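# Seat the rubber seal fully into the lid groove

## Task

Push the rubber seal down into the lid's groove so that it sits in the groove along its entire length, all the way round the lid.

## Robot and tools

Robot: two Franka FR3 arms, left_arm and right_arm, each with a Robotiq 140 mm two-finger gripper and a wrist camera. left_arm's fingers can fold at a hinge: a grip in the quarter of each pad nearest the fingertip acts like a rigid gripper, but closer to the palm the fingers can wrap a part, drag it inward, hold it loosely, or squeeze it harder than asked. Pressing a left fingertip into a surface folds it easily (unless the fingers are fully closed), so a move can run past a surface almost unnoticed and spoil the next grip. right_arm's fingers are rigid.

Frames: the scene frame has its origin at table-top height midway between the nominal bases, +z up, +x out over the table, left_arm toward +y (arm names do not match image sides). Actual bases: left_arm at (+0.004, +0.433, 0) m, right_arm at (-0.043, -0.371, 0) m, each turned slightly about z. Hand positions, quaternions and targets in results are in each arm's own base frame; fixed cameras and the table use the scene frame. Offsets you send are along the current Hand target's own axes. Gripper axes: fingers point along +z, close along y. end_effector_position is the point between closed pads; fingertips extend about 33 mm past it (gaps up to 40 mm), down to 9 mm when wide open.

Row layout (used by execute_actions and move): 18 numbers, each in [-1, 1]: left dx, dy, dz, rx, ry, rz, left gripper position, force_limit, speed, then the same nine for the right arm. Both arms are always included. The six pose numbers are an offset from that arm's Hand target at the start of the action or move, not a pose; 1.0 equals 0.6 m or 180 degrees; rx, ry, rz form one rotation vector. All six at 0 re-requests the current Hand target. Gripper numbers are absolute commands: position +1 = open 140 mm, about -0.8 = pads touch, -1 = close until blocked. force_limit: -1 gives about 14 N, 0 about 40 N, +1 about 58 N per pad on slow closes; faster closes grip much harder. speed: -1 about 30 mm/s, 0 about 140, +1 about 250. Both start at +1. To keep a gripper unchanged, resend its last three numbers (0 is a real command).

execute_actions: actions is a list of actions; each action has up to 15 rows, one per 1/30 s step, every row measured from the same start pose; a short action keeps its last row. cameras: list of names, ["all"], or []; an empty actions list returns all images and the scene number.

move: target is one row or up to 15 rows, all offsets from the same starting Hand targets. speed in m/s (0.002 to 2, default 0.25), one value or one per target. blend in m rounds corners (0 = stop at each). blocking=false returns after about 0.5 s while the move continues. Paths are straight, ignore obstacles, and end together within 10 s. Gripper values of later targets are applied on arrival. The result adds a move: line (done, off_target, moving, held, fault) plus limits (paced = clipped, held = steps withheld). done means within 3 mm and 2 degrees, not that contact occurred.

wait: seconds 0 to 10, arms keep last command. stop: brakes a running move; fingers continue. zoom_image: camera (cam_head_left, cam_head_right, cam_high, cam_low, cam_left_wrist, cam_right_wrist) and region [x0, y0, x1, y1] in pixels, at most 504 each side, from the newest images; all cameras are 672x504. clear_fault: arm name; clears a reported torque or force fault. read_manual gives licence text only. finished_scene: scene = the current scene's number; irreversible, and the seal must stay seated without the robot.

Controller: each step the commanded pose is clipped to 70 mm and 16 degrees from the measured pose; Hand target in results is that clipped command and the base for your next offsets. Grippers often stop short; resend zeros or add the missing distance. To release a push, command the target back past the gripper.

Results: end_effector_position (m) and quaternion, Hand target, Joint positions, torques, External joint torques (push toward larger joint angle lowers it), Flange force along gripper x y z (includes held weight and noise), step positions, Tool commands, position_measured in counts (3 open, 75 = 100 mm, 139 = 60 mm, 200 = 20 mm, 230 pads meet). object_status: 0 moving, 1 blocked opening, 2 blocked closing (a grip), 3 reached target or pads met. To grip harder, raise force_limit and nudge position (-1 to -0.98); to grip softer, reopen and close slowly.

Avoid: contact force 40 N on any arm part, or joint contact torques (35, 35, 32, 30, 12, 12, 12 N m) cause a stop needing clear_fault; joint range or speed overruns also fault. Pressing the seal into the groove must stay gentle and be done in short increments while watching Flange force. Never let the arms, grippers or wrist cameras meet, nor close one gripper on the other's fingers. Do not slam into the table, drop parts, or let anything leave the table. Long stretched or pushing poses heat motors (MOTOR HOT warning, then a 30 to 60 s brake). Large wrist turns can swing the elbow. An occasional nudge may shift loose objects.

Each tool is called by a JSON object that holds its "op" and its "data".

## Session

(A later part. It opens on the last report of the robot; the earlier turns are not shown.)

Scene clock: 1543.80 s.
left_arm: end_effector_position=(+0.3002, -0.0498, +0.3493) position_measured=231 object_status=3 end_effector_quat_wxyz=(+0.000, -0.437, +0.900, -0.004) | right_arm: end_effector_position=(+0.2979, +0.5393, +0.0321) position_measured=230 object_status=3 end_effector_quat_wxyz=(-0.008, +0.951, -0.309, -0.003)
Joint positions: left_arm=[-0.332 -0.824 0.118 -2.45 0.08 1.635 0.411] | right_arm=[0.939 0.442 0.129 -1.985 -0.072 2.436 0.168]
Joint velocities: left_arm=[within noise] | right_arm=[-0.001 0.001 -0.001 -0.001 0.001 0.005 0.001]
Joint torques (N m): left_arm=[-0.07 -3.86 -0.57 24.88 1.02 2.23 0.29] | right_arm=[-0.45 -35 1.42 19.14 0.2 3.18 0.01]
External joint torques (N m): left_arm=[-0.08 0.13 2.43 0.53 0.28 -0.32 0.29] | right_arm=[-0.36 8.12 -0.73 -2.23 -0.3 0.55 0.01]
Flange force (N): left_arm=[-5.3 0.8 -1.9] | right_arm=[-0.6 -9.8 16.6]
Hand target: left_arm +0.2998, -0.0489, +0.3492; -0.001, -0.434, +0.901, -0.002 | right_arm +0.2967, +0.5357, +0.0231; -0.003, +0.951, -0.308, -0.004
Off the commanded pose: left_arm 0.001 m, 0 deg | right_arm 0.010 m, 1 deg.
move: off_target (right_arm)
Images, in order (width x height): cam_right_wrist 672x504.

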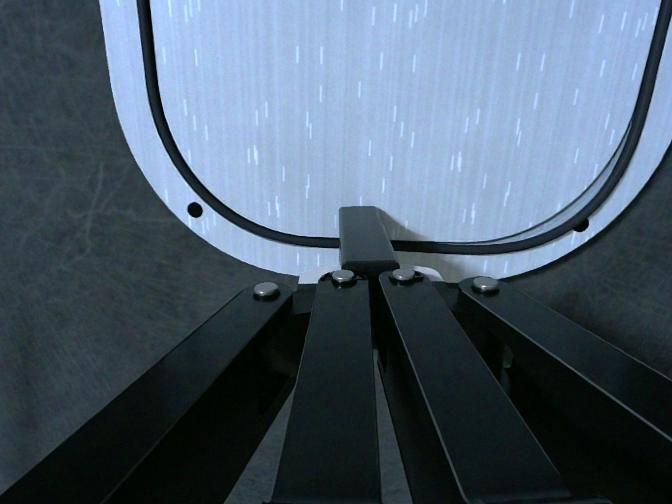

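{"op": "move", "data": {"target": [[0,0,0,0,0,0,-0.82,-1,-1,0,0,-0.0265,0,0,0,-0.82,-1,-1],[0,0,0,0,0,0,-0.82,-1,-1,-0.003,0.0267,-0.0265,0,0,0,-0.82,-1,-1],[0,0,0,0,0,0,-0.82,-1,-1,-0.003,0.0267,-0.0145,0,0,0,-0.82,-1,-1],[0,0,0,0,0,0,-0.82,-1,-1,-0.0015,0.0267,-0.0015,0,0,0,-0.82,-1,-1]], "speed": [0.04,0.05,0.03,0.015], "blend": [0.003,0.003,0,0], "cameras": ["cam_right_wrist"]}}

{"op": "zoom_image", "data": {"camera": "cam_right_wrist", "region": [200, 100, 600, 290]}}

Scene clock: 1558.60 s.
left_arm: end_effector_position=(+0.3002, -0.0498, +0.3493) position_measured=231 object_status=3 end_effector_quat_wxyz=(+0.000, -0.437, +0.900, -0.004) | right_arm: end_effector_position=(+0.2880, +0.5266, +0.0324) position_measured=230 object_status=3 end_effector_quat_wxyz=(-0.008, +0.951, -0.308, -0.003)
Joint positions: left_arm=[-0.332 -0.824 0.118 -2.45 0.08 1.635 0.411] | right_arm=[0.936 0.402 0.134 -2.048 -0.069 2.46 0.168]
Joint velocities: left_arm=[within noise] | right_arm=[-0.001 0.002 -0.001 0 0.002 0.005 0]
Joint torques (N m): left_arm=[-0.04 -3.84 -0.59 24.86 1.01 2.24 0.3] | right_arm=[0.1 -33.84 0.96 18.99 0.16 3.13 0.04]
External joint torques (N m): left_arm=[-0.02 0.2 2.45 0.47 0.28 -0.32 0.3] | right_arm=[0.11 7.66 -1.11 -1.99 -0.31 0.51 0.04]
Flange force (N): left_arm=[-5.4 0.7 -1.8] | right_arm=[-1.1 -9.8 16.4]
Hand target: left_arm +0.2998, -0.0489, +0.3492; -0.001, -0.434, +0.901, -0.002 | right_arm +0.2866, +0.5233, +0.0240; -0.003, +0.951, -0.308, -0.004
Off the commanded pose: left_arm 0.001 m, 0 deg | right_arm 0.009 m, 1 deg.
move: off_target (right_arm)
Images, in order (width x height): cam_right_wrist 672x504.

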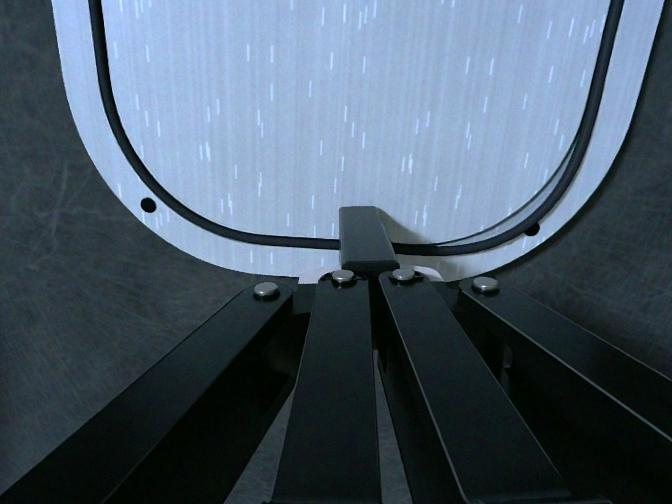

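Scaled by 1.260 from the camera's 672x504 image, which has a finer 960x720 frame.

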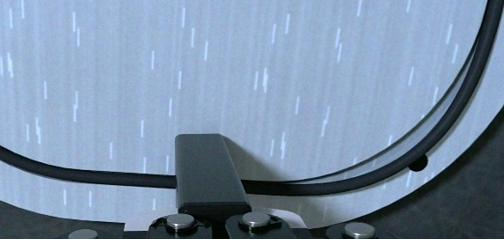

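{"op": "move", "data": {"target": [[0,0,0,0,0,0,-0.82,-1,-1,0,0,-0.0767,0,0,0,-0.82,-1,-1],[0,0,0,0,0,0,-0.82,-1,-1,0.3542,0.0423,-0.0767,0,0,0.0244,-0.82,-1,-1]], "speed": [0.05,0.1], "blend": [0.01,0], "cameras": ["cam_right_wrist"]}}

{"op": "zoom_image", "data": {"camera": "cam_right_wrist", "region": [100, 100, 600, 330]}}

Scene clock: 1586.73 s.
left_arm: end_effector_position=(+0.3002, -0.0498, +0.3493) position_measured=231 object_status=3 end_effector_quat_wxyz=(+0.000, -0.437, +0.900, -0.004) | right_arm: end_effector_position=(+0.4444, +0.3779, +0.0691) position_measured=230 object_status=3 end_effector_quat_wxyz=(-0.004, +0.937, -0.349, -0.003)
Joint positions: left_arm=[-0.332 -0.824 0.118 -2.45 0.08 1.635 0.411] | right_arm=[0.59 0.299 0.114 -2.092 -0.036 2.392 -0.132]
Joint velocities: left_arm=[within noise] | right_arm=[0.002 -0.001 0 0.001 0.001 0 -0.007]
Joint torques (N m): left_arm=[-0.05 -3.88 -0.57 24.88 1.01 2.24 0.29] | right_arm=[-0.99 -37.66 1.69 22.34 0.6 2.71 -0.18]
External joint torques (N m): left_arm=[-0.06 0.05 2.47 0.52 0.28 -0.33 0.29] | right_arm=[-1.05 1.51 0.29 0.66 0.08 0.1 -0.18]
Flange force (N): left_arm=[-5.3 1.1 -1.9] | right_arm=[2.4 -5.6 2.4]
Hand target: left_arm +0.2998, -0.0489, +0.3492; -0.001, -0.434, +0.901, -0.002 | right_arm +0.4441, +0.3777, +0.0680; -0.003, +0.939, -0.344, -0.004
Off the commanded pose: left_arm 0.001 m, 0 deg | right_arm 0.001 m, 1 deg.
move: done
Images, in order (width x height): cam_right_wrist 672x504.

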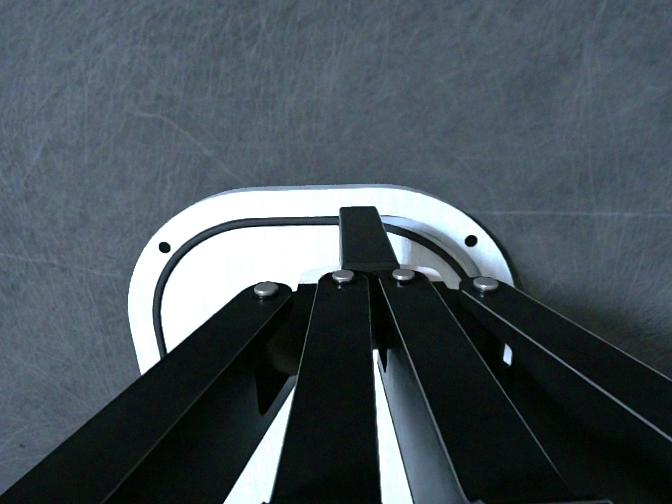

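Scaled by 1.008 from the camera's 672x504 image, which has a finer 960x720 frame.

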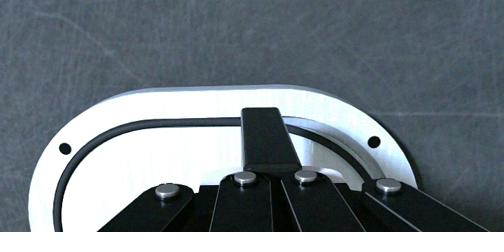

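{"op": "move", "data": {"target": [0,0,0,0,0,0,-0.82,-1,-1,-0.003,0,0.05,0,0,0,-0.82,-1,-1], "speed": 0.05, "cameras": ["cam_right_wrist"]}}

{"op": "zoom_image", "data": {"camera": "cam_right_wrist", "region": [260, 170, 520, 330]}}

Scene clock: 1598.13 s.
left_arm: end_effector_position=(+0.3002, -0.0498, +0.3493) position_measured=231 object_status=3 end_effector_quat_wxyz=(+0.000, -0.437, +0.900, -0.004) | right_arm: end_effector_position=(+0.4421, +0.3791, +0.0393) position_measured=230 object_status=3 end_effector_quat_wxyz=(-0.002, +0.939, -0.344, -0.005)
Joint positions: left_arm=[-0.332 -0.824 0.118 -2.45 0.08 1.635 0.411] | right_arm=[0.593 0.354 0.114 -2.099 -0.045 2.45 -0.134]
Joint velocities: left_arm=[within noise] | right_arm=[0.001 0.001 0 0.001 0.002 0.003 0]
Joint torques (N m): left_arm=[-0.06 -3.88 -0.59 24.89 1.02 2.24 0.29] | right_arm=[0.14 -38.94 1.01 21.26 0.19 2.93 0.05]
External joint torques (N m): left_arm=[-0.03 0.04 2.47 0.57 0.29 -0.32 0.29] | right_arm=[0.14 1.23 -0.58 0.26 -0.29 0.32 0.05]
Flange force (N): left_arm=[-5.3 1.0 -2.0] | right_arm=[0.5 -3.7 3.2]
Hand target: left_arm +0.2998, -0.0489, +0.3492; -0.001, -0.434, +0.901, -0.002 | right_arm +0.4425, +0.3791, +0.0381; -0.003, +0.939, -0.344, -0.004
Off the commanded pose: left_arm 0.001 m, 0 deg | right_arm 0.001 m, 0 deg.
move: done
Images, in order (width x height): cam_right_wrist 672x504.

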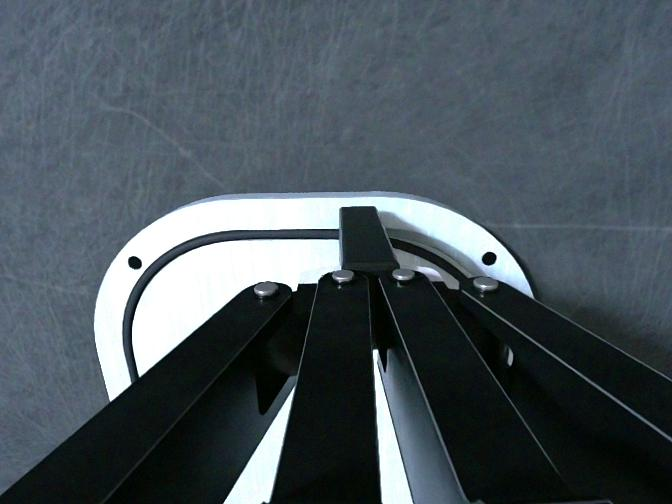

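Scaled by 1.938 from the camera's 672x504 image, which has a finer 960x720 frame.

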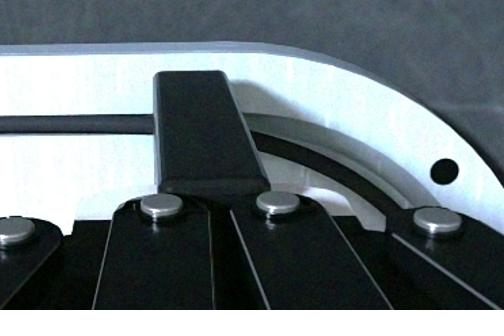

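{"op": "move", "data": {"target": [[0,0,0,0,0,0,-0.82,-1,-1,0,0,-0.0282,0,0,0,-0.82,-1,-1],[0,0,0,0,0,0,-0.82,-1,-1,-0.035,0.0862,-0.0282,0,0,-0.2494,-0.586,-0.5,-1]], "speed": [0.05,0.08], "blend": [0.003,0], "cameras": ["cam_right_wrist"]}}

{"op": "zoom_image", "data": {"camera": "cam_right_wrist", "region": [240, 100, 500, 330]}}

Scene clock: 1629.97 s.
left_arm: end_effector_position=(+0.3002, -0.0498, +0.3493) position_measured=231 object_status=3 end_effector_quat_wxyz=(+0.000, -0.437, +0.900, -0.004) | right_arm: end_effector_position=(+0.3924, +0.3527, +0.0544) position_measured=203 object_status=0 end_effector_quat_wxyz=(-0.003, +0.999, +0.036, -0.004)
Joint positions: left_arm=[-0.332 -0.824 0.118 -2.45 0.08 1.635 0.411] | right_arm=[0.35 0.207 0.375 -2.294 -0.106 2.481 -0.84]
Joint torques (N m): left_arm=[-0.07 -3.83 -0.55 24.85 1.02 2.22 0.29] | right_arm=[-0.85 -32.54 2.66 20.43 0.45 2.92 -0.16]
External joint torques (N m): left_arm=[-0.06 0.23 2.46 0.47 0.3 -0.34 0.29] | right_arm=[-0.76 0.03 0.23 0.06 -0.04 0.28 -0.16]
Flange force (N): left_arm=[-5.5 0.6 -1.8] | right_arm=[0.2 1.2 0.2]
Hand target: left_arm +0.2998, -0.0489, +0.3492; -0.001, -0.434, +0.901, -0.002 | right_arm +0.3931, +0.3531, +0.0550; -0.004, +0.999, +0.040, -0.002
Off the commanded pose: left_arm 0.001 m, 0 deg | right_arm 0.001 m, 1 deg.
move: done
Images, in order (width x height): cam_right_wrist 672x504.

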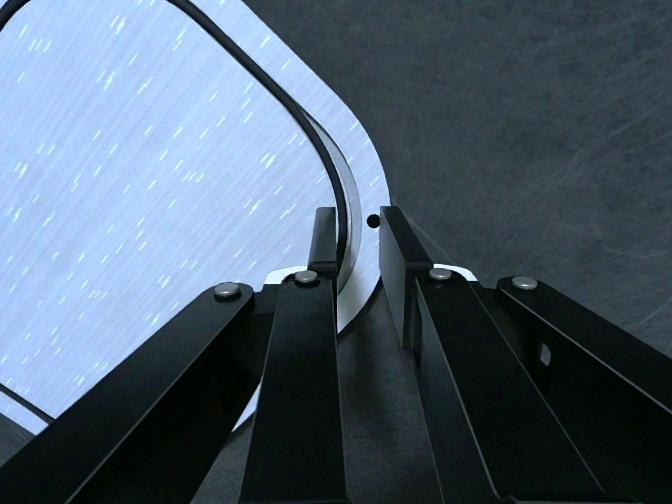

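Scaled by 1.938 from the camera's 672x504 image, which has a finer 960x720 frame.

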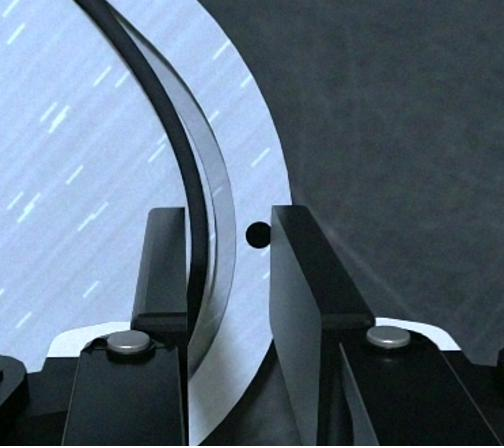

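{"op": "move", "data": {"target": [[0,0,0,0,0,0,-0.82,-1,-1,0,-0.0115,0,0,0,0,-0.586,-0.5,-1],[0,0,0,0,0,0,-0.82,-1,-1,0,-0.0115,0.0225,0,0,0,-0.586,-0.5,-1]], "speed": [0.04,0.04], "cameras": ["cam_right_wrist"]}}

{"op": "zoom_image", "data": {"camera": "cam_right_wrist", "region": [280, 150, 440, 290]}}

Scene clock: 1645.10 s.
left_arm: end_effector_position=(+0.3002, -0.0498, +0.3493) position_measured=231 object_status=3 end_effector_quat_wxyz=(+0.000, -0.437, +0.900, -0.004) | right_arm: end_effector_position=(+0.3924, +0.3599, +0.0428) position_measured=203 object_status=3 end_effector_quat_wxyz=(-0.004, +0.999, +0.044, -0.003)
Joint positions: left_arm=[-0.332 -0.824 0.118 -2.45 0.08 1.635 0.411] | right_arm=[0.369 0.242 0.364 -2.283 -0.128 2.505 -0.831]
Joint velocities: left_arm=[within noise] | right_arm=[0 0 -0.001 0.001 0 0.005 0.003]
Joint torques (N m): left_arm=[-0.03 -3.89 -0.57 24.87 1.02 2.24 0.28] | right_arm=[0.22 -32.44 2.02 20.48 0.18 2.97 0.25]
External joint torques (N m): left_arm=[-0.04 0.07 2.45 0.51 0.29 -0.32 0.28] | right_arm=[0.17 1.07 -0.9 0.49 -0.29 0.33 0.25]
Flange force (N): left_arm=[-5.3 1.0 -1.8] | right_arm=[3.8 -3.3 4.3]
Hand target: left_arm +0.2998, -0.0489, +0.3492; -0.001, -0.434, +0.901, -0.002 | right_arm +0.3925, +0.3601, +0.0416; -0.004, +0.999, +0.040, -0.002
Off the commanded pose: left_arm 0.001 m, 0 deg | right_arm 0.001 m, 0 deg.
move: done
Images, in order (width x height): cam_right_wrist 672x504.

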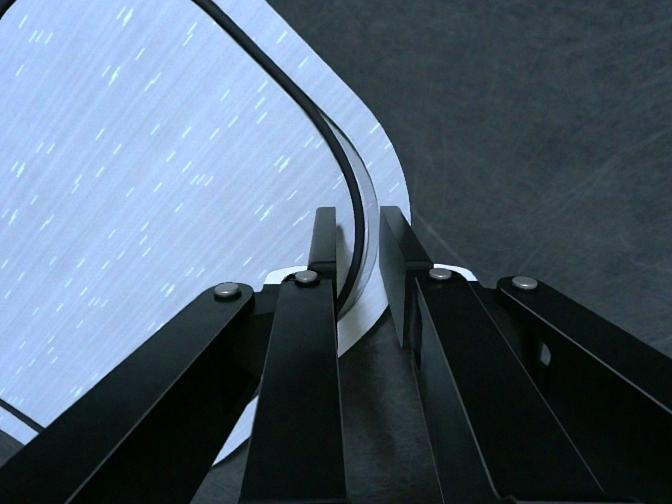

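Scaled by 3.150 from the camera's 672x504 image, which has a finer 960x720 frame.

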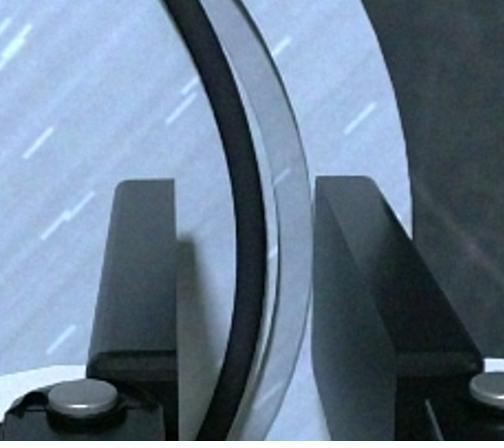

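{"op": "move", "data": {"target": [0,0,0,0,0,0,-0.82,-1,-1,0,0,0.0117,0,0,0,-0.586,-0.5,-1], "speed": 0.03}}

{"op": "move", "data": {"target": [0,0,0,0,0,0,-0.82,-1,-1,0,0,0.0025,0,0,0,-0.586,-0.5,-1], "speed": 0.015}}

{"op": "move", "data": {"target": [0,0,0,0,0,0,-0.82,-1,-1,0,0,0.0025,0,0,0,-0.586,-0.5,-1], "speed": 0.015}}

Scene clock: 1659.87 s.
left_arm: end_effector_position=(+0.3002, -0.0498, +0.3493) position_measured=231 object_status=3 end_effector_quat_wxyz=(+0.000, -0.437, +0.900, -0.004) | right_arm: end_effector_position=(+0.3926, +0.3601, +0.0361) position_measured=203 object_status=3 end_effector_quat_wxyz=(-0.004, +0.999, +0.043, -0.003)
Joint positions: left_arm=[-0.332 -0.824 0.118 -2.45 0.08 1.635 0.411] | right_arm=[0.377 0.257 0.355 -2.283 -0.136 2.521 -0.825]
Joint velocities: left_arm=[within noise] | right_arm=[0.002 -0.002 -0.001 0 0 0.005 0.004]
Joint torques (N m): left_arm=[-0.07 -3.87 -0.55 24.84 1.01 2.23 0.3] | right_arm=[-0.16 -32.7 2 20.01 0.19 3.07 0.28]
External joint torques (N m): left_arm=[-0.13 0.04 2.39 0.53 0.27 -0.32 0.3] | right_arm=[-0.12 1.27 -0.97 0.09 -0.27 0.4 0.28]
Flange force (N): left_arm=[-5.1 1.0 -1.9] | right_arm=[2.9 -2.2 5.0]
Hand target: left_arm +0.2998, -0.0489, +0.3492; -0.001, -0.434, +0.901, -0.002 | right_arm +0.3925, +0.3601, +0.0346; -0.004, +0.999, +0.040, -0.002
Off the commanded pose: left_arm 0.001 m, 0 deg | right_arm 0.001 m, 0 deg.
move: done

Scene clock: 1660.57 s.
left_arm: end_effector_position=(+0.3002, -0.0498, +0.3493) position_measured=231 object_status=3 end_effector_quat_wxyz=(+0.000, -0.437, +0.900, -0.004) | right_arm: end_effector_position=(+0.3929, +0.3603, +0.0347) position_measured=203 object_status=3 end_effector_quat_wxyz=(-0.004, +0.999, +0.043, -0.003)
Joint positions: left_arm=[-0.332 -0.824 0.118 -2.45 0.08 1.635 0.411] | right_arm=[0.381 0.26 0.351 -2.283 -0.137 2.525 -0.824]
Joint velocities: left_arm=[within noise] | right_arm=[0.004 0 -0.005 -0.001 0.001 0.003 -0.001]
Joint torques (N m): left_arm=[-0.07 -3.86 -0.55 24.87 1.01 2.23 0.3] | right_arm=[0.07 -32.67 2.15 19.83 0.23 2.93 0.23]
External joint torques (N m): left_arm=[-0.08 0.12 2.45 0.49 0.28 -0.34 0.3] | right_arm=[0.25 1.28 -0.67 0.05 -0.23 0.27 0.23]
Flange force (N): left_arm=[-5.3 0.9 -1.8] | right_arm=[2.6 -2.7 4.6]
Hand target: left_arm +0.2998, -0.0489, +0.3492; -0.001, -0.434, +0.901, -0.002 | right_arm +0.3925, +0.3602, +0.0331; -0.004, +0.999, +0.040, -0.002
Off the commanded pose: left_arm 0.001 m, 0 deg | right_arm 0.002 m, 0 deg.
move: done

Scene clock: 1661.27 s.
left_arm: end_effector_position=(+0.3002, -0.0498, +0.3493) position_measured=231 object_status=3 end_effector_quat_wxyz=(+0.000, -0.437, +0.900, -0.004) | right_arm: end_effector_position=(+0.3929, +0.3604, +0.0343) position_measured=203 object_status=3 end_effector_quat_wxyz=(-0.004, +0.999, +0.043, -0.002)
Joint positions: left_arm=[-0.332 -0.824 0.118 -2.45 0.08 1.635 0.411] | right_arm=[0.385 0.261 0.347 -2.283 -0.137 2.526 -0.823]
Joint velocities: left_arm=[within noise] | right_arm=[0.003 -0.001 -0.005 0 0 0.001 -0.001]
Joint torques (N m): left_arm=[-0.04 -3.83 -0.62 24.88 1.01 2.23 0.3] | right_arm=[0.56 -29.64 2.24 18.64 0.19 3.31 0.21]
External joint torques (N m): left_arm=[-0.03 0.15 2.41 0.53 0.28 -0.32 0.3] | right_arm=[0.61 4.51 -0.69 -1.18 -0.27 0.65 0.21]
Flange force (N): left_arm=[-5.3 0.7 -1.9] | right_arm=[4.8 -5.0 13.0]
Hand target: left_arm +0.2998, -0.0489, +0.3492; -0.001, -0.434, +0.901, -0.002 | right_arm +0.3925, +0.3602, +0.0316; -0.004, +0.999, +0.040, -0.002
Off the commanded pose: left_arm 0.001 m, 0 deg | right_arm 0.003 m, 0 deg.
move: done

{"op": "move", "data": {"target": [[0,0,0,0,0,0,-0.82,-1,-1,0,0,-0.0068,0,0,0,-0.586,-0.5,-1],[0,0,0,0,0,0,-0.82,-1,-1,0,0,-0.0068,0,0,0,-1,-0.5,-1]], "speed": 0.02}}

{"op": "wait", "data": {"seconds": 1, "cameras": ["cam_right_wrist"]}}

{"op": "zoom_image", "data": {"camera": "cam_right_wrist", "region": [280, 100, 440, 290]}}

Scene clock: 1670.20 s.
left_arm: end_effector_position=(+0.3002, -0.0498, +0.3493) position_measured=231 object_status=3 end_effector_quat_wxyz=(+0.000, -0.437, +0.900, -0.004) | right_arm: end_effector_position=(+0.3934, +0.3607, +0.0354) position_measured=225 object_status=0 end_effector_quat_wxyz=(-0.004, +0.999, +0.042, -0.002)
Joint positions: left_arm=[-0.332 -0.824 0.118 -2.45 0.08 1.635 0.411] | right_arm=[0.386 0.258 0.347 -2.283 -0.136 2.526 -0.823]
Joint torques (N m): left_arm=[-0.05 -3.88 -0.59 24.9 1.02 2.23 0.33] | right_arm=[-0.37 -33.98 2.8 20.09 0.91 2.75 0.04]
External joint torques (N m): left_arm=[-0.08 0.14 2.38 0.51 0.28 -0.33 0.33] | right_arm=[-0.32 0.18 -0.11 0.24 0.45 0.08 0.04]
Flange force (N): left_arm=[-5.3 0.8 -1.9] | right_arm=[0.8 0.0 -0.1]
Hand target: left_arm +0.2998, -0.0489, +0.3492; -0.001, -0.434, +0.901, -0.002 | right_arm +0.3925, +0.3601, +0.0357; -0.004, +0.999, +0.040, -0.002
Off the commanded pose: left_arm 0.001 m, 0 deg | right_arm 0.001 m, 0 deg.
move: done

Scene clock: 1671.20 s.
left_arm: end_effector_position=(+0.3002, -0.0498, +0.3493) position_measured=231 object_status=3 end_effector_quat_wxyz=(+0.000, -0.437, +0.900, -0.004) | right_arm: end_effector_position=(+0.3934, +0.3607, +0.0354) position_measured=225 object_status=2 end_effector_quat_wxyz=(-0.004, +0.999, +0.042, -0.002)
Joint positions: left_arm=[-0.332 -0.824 0.118 -2.45 0.08 1.635 0.411] | right_arm=[0.386 0.258 0.347 -2.283 -0.136 2.526 -0.823]
Joint torques (N m): left_arm=[-0.06 -3.87 -0.59 24.89 1.01 2.23 0.27] | right_arm=[-0.41 -33.93 2.79 20.06 0.93 2.74 0.02]
External joint torques (N m): left_arm=[-0.07 0.13 2.39 0.49 0.28 -0.34 0.27] | right_arm=[-0.36 0.16 -0.11 0.23 0.46 0.07 0.02]
Flange force (N): left_arm=[-5.2 0.8 -1.9] | right_arm=[0.8 0.2 -0.3]
Hand target: left_arm +0.2998, -0.0489, +0.3492; -0.001, -0.434, +0.901, -0.002 | right_arm +0.3925, +0.3601, +0.0357; -0.004, +0.999, +0.040, -0.002
Tool commands: left_gripper/position=-0.82 left_gripper/force_limit=-1.0 left_gripper/speed=-1.0 right_gripper/position=-1.0 right_gripper/force_limit=-0.5 right_gripper/speed=-1.0
Off the commanded pose: left_arm 0.001 m, 0 deg | right_arm 0.001 m, 0 deg.
wait: 1.00 s; at rest by 0.17 s
Images, in order (width x height): cam_right_wrist 672x504.

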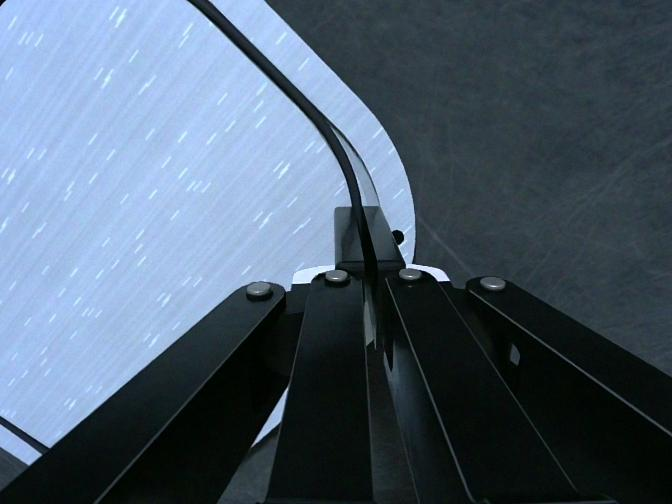

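Scaled by 2.653 from the camera's 672x504 image, which has a finer 960x720 frame.

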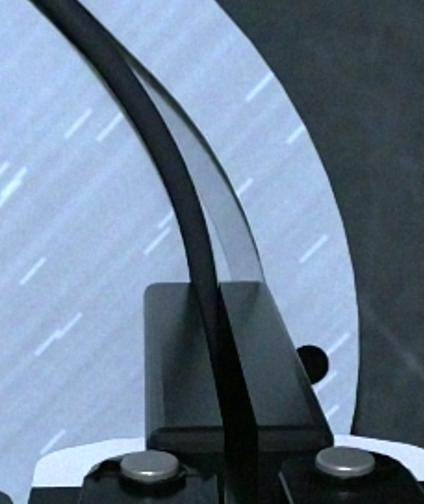

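{"op": "move", "data": {"target": [0,0,0,0,0,0,-0.82,-1,-1,0.005,0.011,-0.001,0,0,0,-1,-0.5,-1], "speed": 0.02, "cameras": ["cam_right_wrist"]}}

{"op": "zoom_image", "data": {"camera": "cam_right_wrist", "region": [280, 100, 440, 290]}}

Scene clock: 1690.63 s.
left_arm: end_effector_position=(+0.3002, -0.0498, +0.3493) position_measured=231 object_status=3 end_effector_quat_wxyz=(+0.000, -0.437, +0.900, -0.004) | right_arm: end_effector_position=(+0.3968, +0.3545, +0.0359) position_measured=225 object_status=2 end_effector_quat_wxyz=(-0.004, +0.999, +0.037, -0.002)
Joint positions: left_arm=[-0.332 -0.824 0.118 -2.45 0.08 1.635 0.411] | right_arm=[0.372 0.253 0.348 -2.289 -0.133 2.526 -0.826]
Joint velocities: left_arm=[within noise] | right_arm=[-0.002 0.001 0.003 0.001 -0.001 0 -0.004]
Joint torques (N m): left_arm=[-0.04 -3.9 -0.61 24.87 1.01 2.24 0.28] | right_arm=[-0.5 -33.8 4.08 19.83 0.78 2.72 -0.11]
External joint torques (N m): left_arm=[0.01 0.08 2.49 0.51 0.29 -0.32 0.28] | right_arm=[-0.51 0.16 1.17 -0.04 0.31 0.04 -0.11]
Flange force (N): left_arm=[-5.4 1.0 -1.8] | right_arm=[-0.6 0.8 -1.1]
Hand target: left_arm +0.2998, -0.0489, +0.3492; -0.001, -0.434, +0.901, -0.002 | right_arm +0.3960, +0.3538, +0.0362; -0.004, +0.999, +0.040, -0.002
Off the commanded pose: left_arm 0.001 m, 0 deg | right_arm 0.001 m, 0 deg.
move: done
Images, in order (width x height): cam_right_wrist 672x504.

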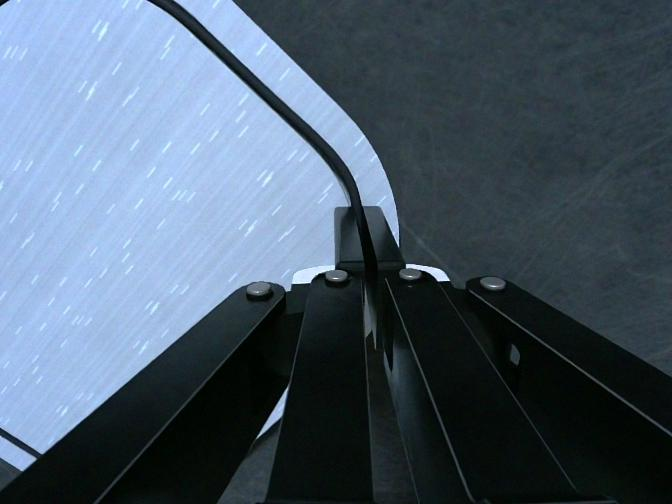

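Scaled by 2.653 from the camera's 672x504 image, which has a finer 960x720 frame.

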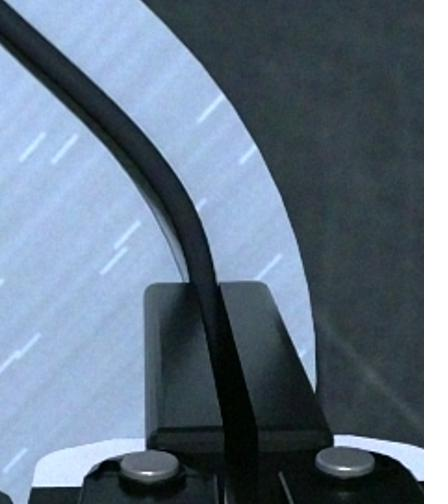

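{"op": "move", "data": {"target": [[0,0,0,0,0,0,-0.82,-1,-1,0,-0.0017,0,0,0,0,-1,-0.5,-1],[0,0,0,0,0,0,-0.82,-1,-1,0,-0.0017,0.006,0,0,0,-1,-0.5,-1]], "speed": [0.02,0.015], "cameras": ["cam_right_wrist"]}}

{"op": "zoom_image", "data": {"camera": "cam_right_wrist", "region": [280, 100, 440, 290]}}

Scene clock: 1702.50 s.
left_arm: end_effector_position=(+0.3002, -0.0498, +0.3493) position_measured=231 object_status=3 end_effector_quat_wxyz=(+0.000, -0.437, +0.900, -0.004) | right_arm: end_effector_position=(+0.3960, +0.3548, +0.0347) position_measured=225 object_status=2 end_effector_quat_wxyz=(-0.004, +0.999, +0.038, -0.002)
Joint positions: left_arm=[-0.332 -0.824 0.118 -2.45 0.08 1.635 0.411] | right_arm=[0.371 0.256 0.349 -2.289 -0.135 2.527 -0.827]
Joint torques (N m): left_arm=[-0.04 -3.88 -0.56 24.87 1.01 2.25 0.3] | right_arm=[-0.23 -31.3 2.09 19.66 0.09 3.01 0.04]
External joint torques (N m): left_arm=[0.01 0.18 2.52 0.48 0.29 -0.31 0.3] | right_arm=[-0.24 2.61 -0.86 -0.09 -0.37 0.35 0.04]
Flange force (N): left_arm=[-5.6 0.8 -1.7] | right_arm=[5.2 -3.3 7.7]
Hand target: left_arm +0.2998, -0.0489, +0.3492; -0.001, -0.434, +0.901, -0.002 | right_arm +0.3959, +0.3548, +0.0326; -0.004, +0.999, +0.040, -0.002
Off the commanded pose: left_arm 0.001 m, 0 deg | right_arm 0.002 m, 0 deg.
move: done
Images, in order (width x height): cam_right_wrist 672x504.

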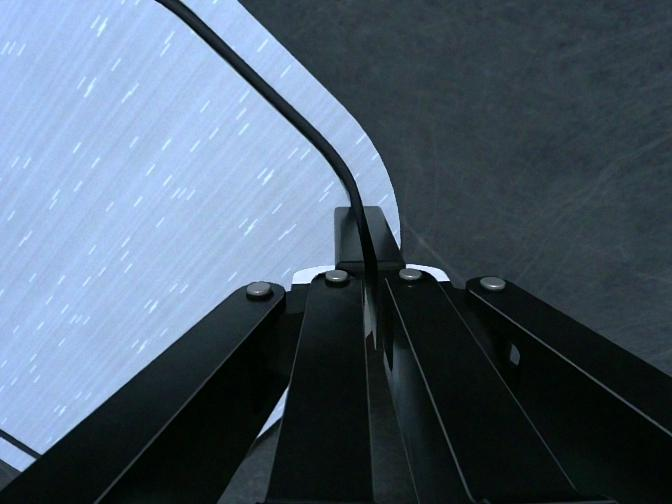

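Scaled by 2.653 from the camera's 672x504 image, which has a finer 960x720 frame.

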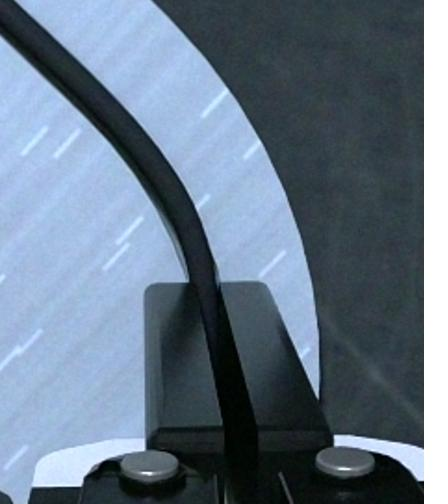

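{"op": "move", "data": {"target": [[0,0,0,0,0,0,-0.82,-1,-1,0,0,0.002,0,0,0,-1,-0.5,-1],[0,0,0,0,0,0,-0.82,-1,-1,0,0,0.002,0,0,0,-0.66,-0.5,-1],[0,0,0,0,0,0,-0.82,-1,-1,0,0,-0.018,0,0,0,-0.66,-0.5,-1]], "speed": [0.012,0.02,0.02], "cameras": ["cam_right_wrist"]}}

{"op": "zoom_image", "data": {"camera": "cam_right_wrist", "region": [260, 60, 460, 310]}}

Scene clock: 1713.87 s.
left_arm: end_effector_position=(+0.3002, -0.0498, +0.3493) position_measured=231 object_status=3 end_effector_quat_wxyz=(+0.000, -0.437, +0.900, -0.004) | right_arm: end_effector_position=(+0.3965, +0.3552, +0.0426) position_measured=213 object_status=3 end_effector_quat_wxyz=(-0.005, +0.999, +0.037, -0.001)
Joint positions: left_arm=[-0.332 -0.824 0.118 -2.45 0.08 1.635 0.411] | right_arm=[0.365 0.239 0.357 -2.288 -0.126 2.512 -0.83]
Joint velocities: left_arm=[within noise] | right_arm=[0 -0.001 0.002 -0.002 0 -0.004 -0.001]
Joint torques (N m): left_arm=[-0.06 -3.89 -0.6 24.85 1 2.23 0.28] | right_arm=[-1.26 -33.39 2.95 20.42 0.89 2.56 -0.21]
External joint torques (N m): left_arm=[-0.04 0.11 2.44 0.48 0.28 -0.33 0.28] | right_arm=[-1.34 0.17 0.08 0.39 0.42 -0.1 -0.21]
Flange force (N): left_arm=[-5.3 1.0 -1.8] | right_arm=[1.8 1.4 -1.4]
Hand target: left_arm +0.2998, -0.0489, +0.3492; -0.001, -0.434, +0.901, -0.002 | right_arm +0.3960, +0.3548, +0.0434; -0.004, +0.999, +0.040, -0.002
Off the commanded pose: left_arm 0.001 m, 0 deg | right_arm 0.001 m, 0 deg.
move: done
Images, in order (width x height): cam_right_wrist 672x504.

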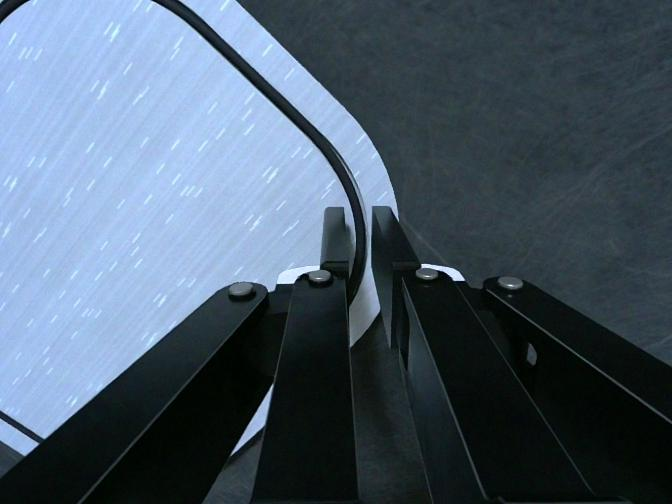

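Scaled by 2.016 from the camera's 672x504 image, which has a finer 960x720 frame.

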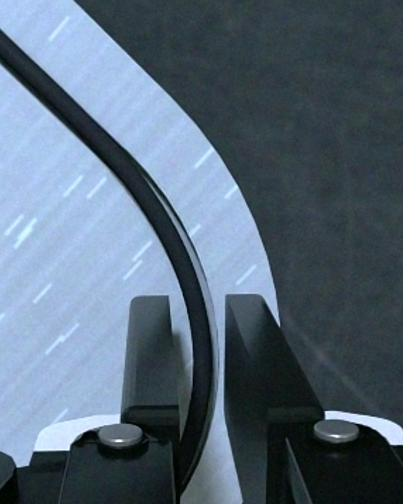

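{"op": "move", "data": {"target": [[0,0,0,0,0,0,-0.82,-1,-1,0,0,-0.01,0,0,0,-0.66,-0.5,-1],[0,0,0,0,0,0,-0.82,-1,-1,0.0798,-0.0342,-0.005,0,0,0.2494,-0.82,-1,-1]], "speed": [0.04,0.06], "blend": [0.003,0], "cameras": ["cam_right_wrist"]}}

{"op": "zoom_image", "data": {"camera": "cam_right_wrist", "region": [260, 170, 520, 330]}}

Scene clock: 1733.93 s.
left_arm: end_effector_position=(+0.3002, -0.0498, +0.3493) position_measured=231 object_status=3 end_effector_quat_wxyz=(+0.000, -0.437, +0.900, -0.004) | right_arm: end_effector_position=(+0.4432, +0.3797, +0.0477) position_measured=230 object_status=0 end_effector_quat_wxyz=(-0.005, +0.940, -0.340, -0.002)
Joint positions: left_arm=[-0.332 -0.824 0.118 -2.45 0.08 1.635 0.411] | right_arm=[0.615 0.336 0.092 -2.101 -0.034 2.442 -0.149]
Joint torques (N m): left_arm=[-0.04 -3.91 -0.58 24.88 1.02 2.24 0.3] | right_arm=[0.05 -38.35 0.73 21.89 0.89 2.51 0.24]
External joint torques (N m): left_arm=[-0.02 0.09 2.44 0.53 0.29 -0.32 0.3] | right_arm=[0.05 1.38 -0.55 0.81 0.4 -0.11 0.24]
Flange force (N): left_arm=[-5.3 0.9 -1.9] | right_arm=[1.0 -6.6 2.2]
Hand target: left_arm +0.2998, -0.0489, +0.3492; -0.001, -0.434, +0.901, -0.002 | right_arm +0.4421, +0.3790, +0.0463; -0.003, +0.939, -0.344, -0.004
Off the commanded pose: left_arm 0.001 m, 0 deg | right_arm 0.002 m, 1 deg.
move: done
Images, in order (width x height): cam_right_wrist 672x504.

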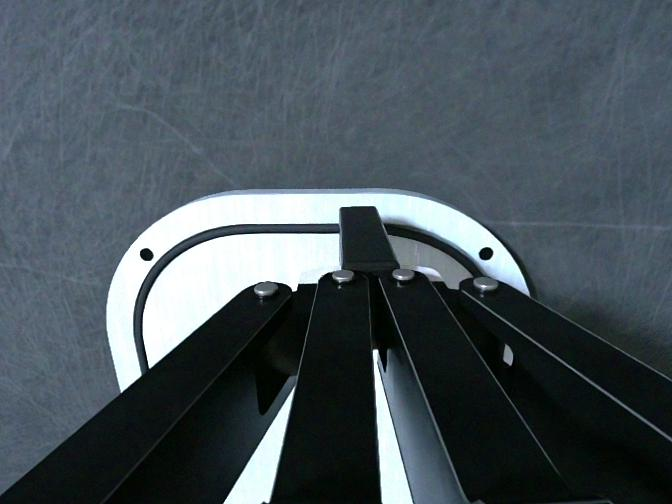

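Scaled by 1.938 from the camera's 672x504 image, which has a finer 960x720 frame.

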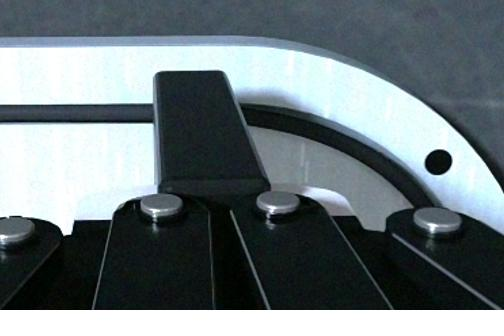

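{"op": "move", "data": {"target": [[0,0,0,0,0,0,-0.82,-1,-1,0,0,0.0197,0,0,0,-0.82,-1,-1],[0,0,0,0,0,0,-0.82,-1,-1,0.001,0,0.0255,0,0,0,-0.82,-1,-1]], "speed": [0.03,0.015]}}

{"op": "move", "data": {"target": [0,0,0,0,0,0,-0.82,-1,-1,0.001,0,0.005,0,0,0,-0.82,-1,-1], "speed": 0.015, "cameras": ["cam_right_wrist"]}}

Scene clock: 1741.67 s.
left_arm: end_effector_position=(+0.3002, -0.0498, +0.3493) position_measured=231 object_status=3 end_effector_quat_wxyz=(+0.000, -0.437, +0.900, -0.004) | right_arm: end_effector_position=(+0.4421, +0.3786, +0.0329) position_measured=230 object_status=3 end_effector_quat_wxyz=(-0.002, +0.940, -0.341, -0.004)
Joint positions: left_arm=[-0.332 -0.824 0.118 -2.45 0.08 1.635 0.411] | right_arm=[0.618 0.364 0.087 -2.101 -0.034 2.463 -0.148]
Joint torques (N m): left_arm=[-0.07 -3.87 -0.57 24.93 1.01 2.23 0.31] | right_arm=[0.23 -38.2 0.78 20.94 0.53 3.21 0.21]
External joint torques (N m): left_arm=[-0.11 0.11 2.39 0.55 0.28 -0.33 0.31] | right_arm=[0.33 2.09 -0.46 0.25 0.06 0.62 0.21]
Flange force (N): left_arm=[-5.2 0.8 -2.0] | right_arm=[0.3 -5.2 5.4]
Hand target: left_arm +0.2998, -0.0489, +0.3492; -0.001, -0.434, +0.901, -0.002 | right_arm +0.4425, +0.3788, +0.0310; -0.003, +0.939, -0.344, -0.004
Off the commanded pose: left_arm 0.001 m, 0 deg | right_arm 0.002 m, 0 deg.
move: done

Scene clock: 1742.37 s.
left_arm: end_effector_position=(+0.3002, -0.0498, +0.3493) position_measured=231 object_status=3 end_effector_quat_wxyz=(+0.000, -0.437, +0.900, -0.004) | right_arm: end_effector_position=(+0.4432, +0.3794, +0.0327) position_measured=230 object_status=3 end_effector_quat_wxyz=(-0.004, +0.940, -0.341, -0.003)
Joint positions: left_arm=[-0.332 -0.824 0.118 -2.45 0.08 1.635 0.411] | right_arm=[0.619 0.366 0.086 -2.101 -0.034 2.469 -0.148]
Joint velocities: left_arm=[within noise] | right_arm=[0.002 -0.001 -0.002 0 0.001 0.004 -0.001]
Joint torques (N m): left_arm=[-0.04 -3.84 -0.55 24.88 1.01 2.24 0.3] | right_arm=[0.07 -35.44 0.38 20.07 0.46 3.11 0.12]
External joint torques (N m): left_arm=[-0.04 0.26 2.45 0.43 0.28 -0.33 0.3] | right_arm=[-0.09 4.94 -1.09 -0.66 -0.01 0.5 0.12]
Flange force (N): left_arm=[-5.5 0.6 -1.7] | right_arm=[1.8 -8.3 10.9]
Hand target: left_arm +0.2998, -0.0489, +0.3492; -0.001, -0.434, +0.901, -0.002 | right_arm +0.4429, +0.3784, +0.0280; -0.003, +0.939, -0.344, -0.004
Off the commanded pose: left_arm 0.001 m, 0 deg | right_arm 0.005 m, 0 deg.
move: off_target (right_arm)
Images, in order (width x height): cam_right_wrist 672x504.

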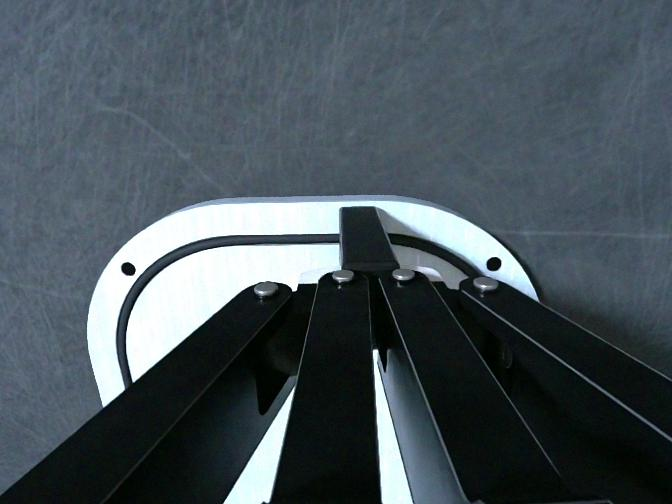

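{"op": "move", "data": {"target": [[0,0,0,0,0,0,-0.82,-1,-1,0.001,0.0,0.0025,0,0,0,-0.82,-1,-1],[0,0,0,0,0,0,-0.82,-1,-1,0.0,0,-0.017,0,0,0,-0.82,-1,-1],[0,0,0,0,0,0,-0.82,-1,-1,0.0,0.0267,-0.017,0,0,0.02,-0.82,-1,-1],[0,0,0,0,0,0,-0.82,-1,-1,0.0,0.0267,-0.008,0,0,0.02,-0.82,-1,-1]], "speed": [0.015,0.04,0.04,0.03], "blend": [0,0.003,0.003,0], "cameras": ["cam_right_wrist"]}}

{"op": "zoom_image", "data": {"camera": "cam_right_wrist", "region": [260, 170, 520, 330]}}

Scene clock: 1751.53 s.
left_arm: end_effector_position=(+0.3002, -0.0498, +0.3493) position_measured=231 object_status=3 end_effector_quat_wxyz=(+0.000, -0.437, +0.900, -0.004) | right_arm: end_effector_position=(+0.4330, +0.3661, +0.0345) position_measured=230 object_status=3 end_effector_quat_wxyz=(-0.002, +0.930, -0.369, -0.003)
Joint positions: left_arm=[-0.332 -0.824 0.118 -2.45 0.08 1.635 0.411] | right_arm=[0.63 0.324 0.069 -2.16 -0.023 2.484 -0.102]
Joint velocities: left_arm=[within noise] | right_arm=[0 -0.001 0.001 0 -0.002 0.003 0.007]
Joint torques (N m): left_arm=[-0.07 -3.83 -0.55 24.89 1 2.24 0.29] | right_arm=[0.16 -37.52 0.38 20.64 0.9 2.89 0.33]
External joint torques (N m): left_arm=[-0.06 0.19 2.49 0.48 0.28 -0.33 0.3] | right_arm=[0.3 1.55 -0.48 0.07 0.44 0.29 0.33]
Flange force (N): left_arm=[-5.5 0.7 -1.8] | right_arm=[-0.3 -3.6 3.7]
Hand target: left_arm +0.2998, -0.0489, +0.3492; -0.001, -0.434, +0.901, -0.002 | right_arm +0.4326, +0.3661, +0.0328; -0.003, +0.928, -0.374, -0.004
Off the commanded pose: left_arm 0.001 m, 0 deg | right_arm 0.002 m, 1 deg.
move: done; blend cut to 0.0027 m at target 3
Images, in order (width x height): cam_right_wrist 672x504.

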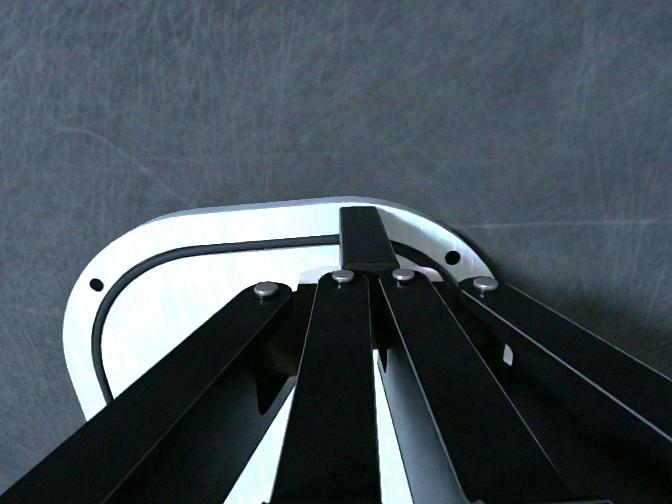

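Scaled by 1.938 from the camera's 672x504 image, which has a finer 960x720 frame.

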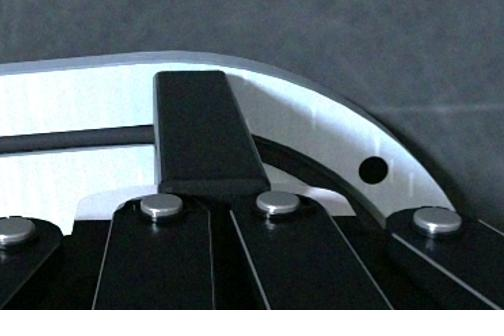

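{"op": "move", "data": {"target": [[0,0,0,0,0,0,-0.82,-1,-1,0.001,0.0,0.004,0,0,0,-0.82,-1,-1],[0,0,0,0,0,0,-0.82,-1,-1,0.002,0,0.009,0,0,0,-0.82,-1,-1]], "speed": [0.015,0.015], "cameras": ["cam_right_wrist"]}}

{"op": "zoom_image", "data": {"camera": "cam_right_wrist", "region": [260, 170, 520, 330]}}

Scene clock: 1759.97 s.
left_arm: end_effector_position=(+0.3002, -0.0498, +0.3493) position_measured=231 object_status=3 end_effector_quat_wxyz=(+0.000, -0.437, +0.900, -0.004) | right_arm: end_effector_position=(+0.4345, +0.3669, +0.0329) position_measured=230 object_status=3 end_effector_quat_wxyz=(-0.005, +0.929, -0.370, -0.002)
Joint positions: left_arm=[-0.332 -0.824 0.118 -2.45 0.08 1.635 0.411] | right_arm=[0.63 0.329 0.068 -2.16 -0.023 2.494 -0.101]
Joint velocities: left_arm=[within noise] | right_arm=[0 0 0 -0.001 0 0.003 0.001]
Joint torques (N m): left_arm=[-0.06 -3.88 -0.53 24.88 1.01 2.24 0.29] | right_arm=[-0.39 -33.47 0.05 19.3 0.63 3.17 0.19]
External joint torques (N m): left_arm=[-0.04 0.1 2.51 0.49 0.28 -0.33 0.29] | right_arm=[-0.45 5.54 -1 -1.1 0.18 0.57 0.19]
Flange force (N): left_arm=[-5.4 1.0 -1.8] | right_arm=[1.7 -7.9 12.6]
Hand target: left_arm +0.2998, -0.0489, +0.3492; -0.001, -0.434, +0.901, -0.002 | right_arm +0.4334, +0.3653, +0.0274; -0.003, +0.928, -0.374, -0.004
Off the commanded pose: left_arm 0.001 m, 0 deg | right_arm 0.006 m, 1 deg.
move: off_target (right_arm)
Images, in order (width x height): cam_right_wrist 672x504.

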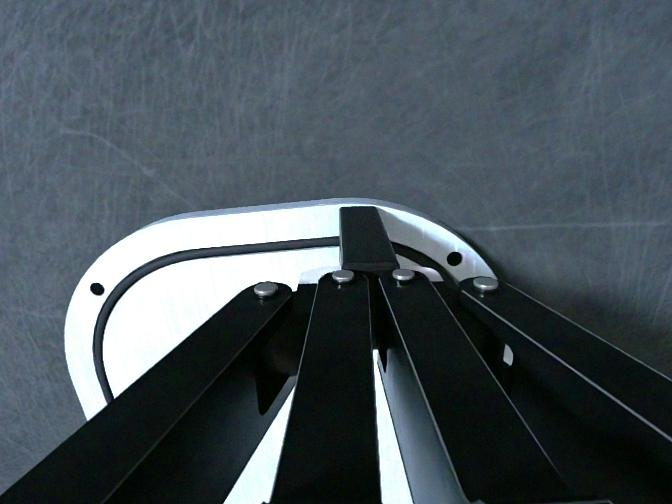

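Scaled by 1.938 from the camera's 672x504 image, which has a finer 960x720 frame.

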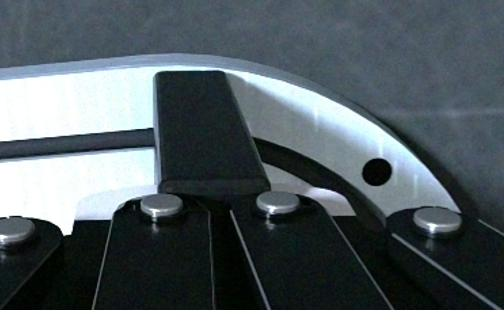

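{"op": "move", "data": {"target": [[0,0,0,0,0,0,-0.82,-1,-1,0,0,-0.0227,0,0,0,-0.82,-1,-1],[0,0,0,0,0,0,-0.82,-1,-1,-0.0083,0.0345,-0.0227,0,0,0.102,-0.82,-1,-1]], "speed": [0.04,0.05], "blend": [0.003,0], "cameras": ["cam_right_wrist"]}}

{"op": "zoom_image", "data": {"camera": "cam_right_wrist", "region": [260, 170, 520, 330]}}

Scene clock: 1782.17 s.
left_arm: end_effector_position=(+0.3002, -0.0498, +0.3493) position_measured=231 object_status=3 end_effector_quat_wxyz=(+0.000, -0.437, +0.900, -0.004) | right_arm: end_effector_position=(+0.4150, +0.3531, +0.0402) position_measured=230 object_status=3 end_effector_quat_wxyz=(+0.000, +0.859, -0.512, -0.005)
Joint positions: left_arm=[-0.332 -0.824 0.118 -2.45 0.08 1.635 0.411] | right_arm=[0.73 0.262 -0.028 -2.236 0.026 2.495 0.186]
Joint velocities: left_arm=[within noise] | right_arm=[0 0 0 -0.001 0.002 0 0.007]
Joint torques (N m): left_arm=[-0.06 -3.86 -0.58 24.89 1.01 2.23 0.29] | right_arm=[0.14 -36.74 -0.56 20.36 0.89 2.84 0.3]
External joint torques (N m): left_arm=[-0.01 0.27 2.5 0.47 0.29 -0.33 0.29] | right_arm=[0.12 0.32 -0.58 0 0.44 0.27 0.3]
Flange force (N): left_arm=[-5.6 0.5 -1.8] | right_arm=[-0.4 -0.3 1.2]
Hand target: left_arm +0.2998, -0.0489, +0.3492; -0.001, -0.434, +0.901, -0.002 | right_arm +0.4155, +0.3538, +0.0410; -0.002, +0.856, -0.517, -0.004
Off the commanded pose: left_arm 0.001 m, 0 deg | right_arm 0.001 m, 1 deg.
move: done
Images, in order (width x height): cam_right_wrist 672x504.

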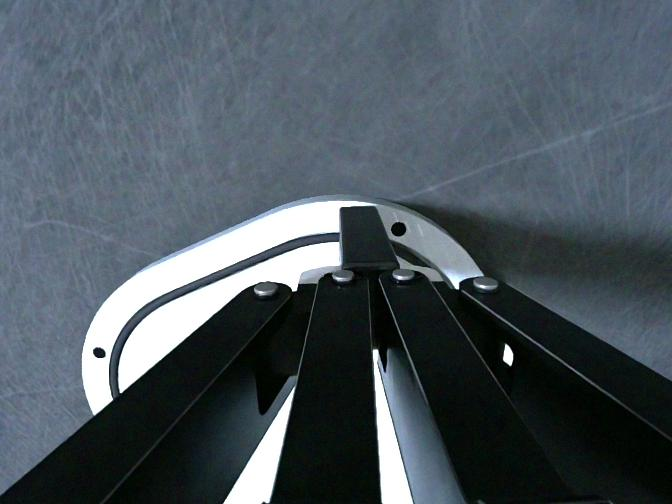

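Scaled by 1.938 from the camera's 672x504 image, which has a finer 960x720 frame.

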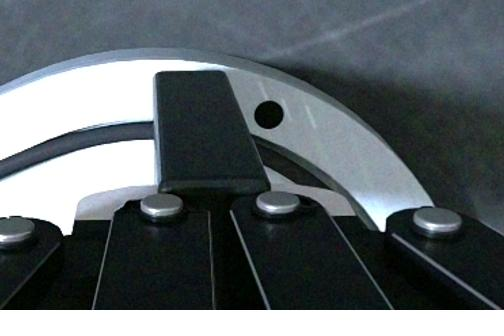

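{"op": "move", "data": {"target": [[0,0,0,0,0,0,-0.82,-1,-1,0,0,0.0108,0,0,0,-0.82,-1,-1],[0,0,0,0,0,0,-0.82,-1,-1,0.001,0,0.0158,0,0,0,-0.82,-1,-1],[0,0,0,0,0,0,-0.82,-1,-1,0.0055,0,0.0208,0,0,0,-0.82,-1,-1]], "speed": [0.03,0.015,0.015], "cameras": ["cam_right_wrist"]}}

{"op": "zoom_image", "data": {"camera": "cam_right_wrist", "region": [260, 170, 520, 330]}}

Scene clock: 1792.70 s.
left_arm: end_effector_position=(+0.3002, -0.0498, +0.3493) position_measured=231 object_status=3 end_effector_quat_wxyz=(+0.000, -0.437, +0.900, -0.004) | right_arm: end_effector_position=(+0.4173, +0.3538, +0.0331) position_measured=230 object_status=3 end_effector_quat_wxyz=(-0.004, +0.857, -0.515, -0.003)
Joint positions: left_arm=[-0.332 -0.824 0.118 -2.45 0.08 1.635 0.411] | right_arm=[0.729 0.278 -0.028 -2.239 0.029 2.522 0.188]
Joint velocities: left_arm=[within noise] | right_arm=[-0.001 0.001 0 0 0.001 0.005 -0.001]
Joint torques (N m): left_arm=[-0.05 -3.82 -0.57 24.87 1.01 2.23 0.3] | right_arm=[-1.49 -32.99 -0.96 19.15 0.74 3.08 0.02]
External joint torques (N m): left_arm=[-0.06 0.17 2.43 0.48 0.28 -0.34 0.3] | right_arm=[-1.53 4.16 -0.98 -0.85 0.31 0.52 0.02]
Flange force (N): left_arm=[-5.3 0.8 -1.8] | right_arm=[1.3 -6.3 10.0]
Hand target: left_arm +0.2998, -0.0489, +0.3492; -0.001, -0.434, +0.901, -0.002 | right_arm +0.4170, +0.3509, +0.0285; -0.002, +0.856, -0.517, -0.004
Off the commanded pose: left_arm 0.001 m, 0 deg | right_arm 0.005 m, 0 deg.
move: off_target (right_arm)
Images, in order (width x height): cam_right_wrist 672x504.

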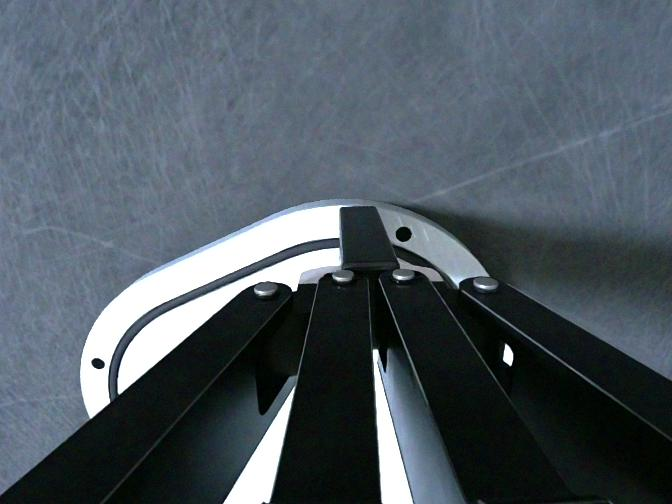

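Scaled by 1.938 from the camera's 672x504 image, which has a finer 960x720 frame.

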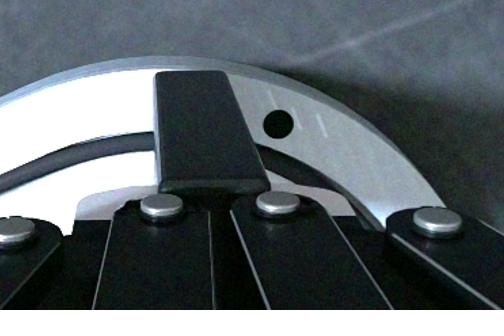

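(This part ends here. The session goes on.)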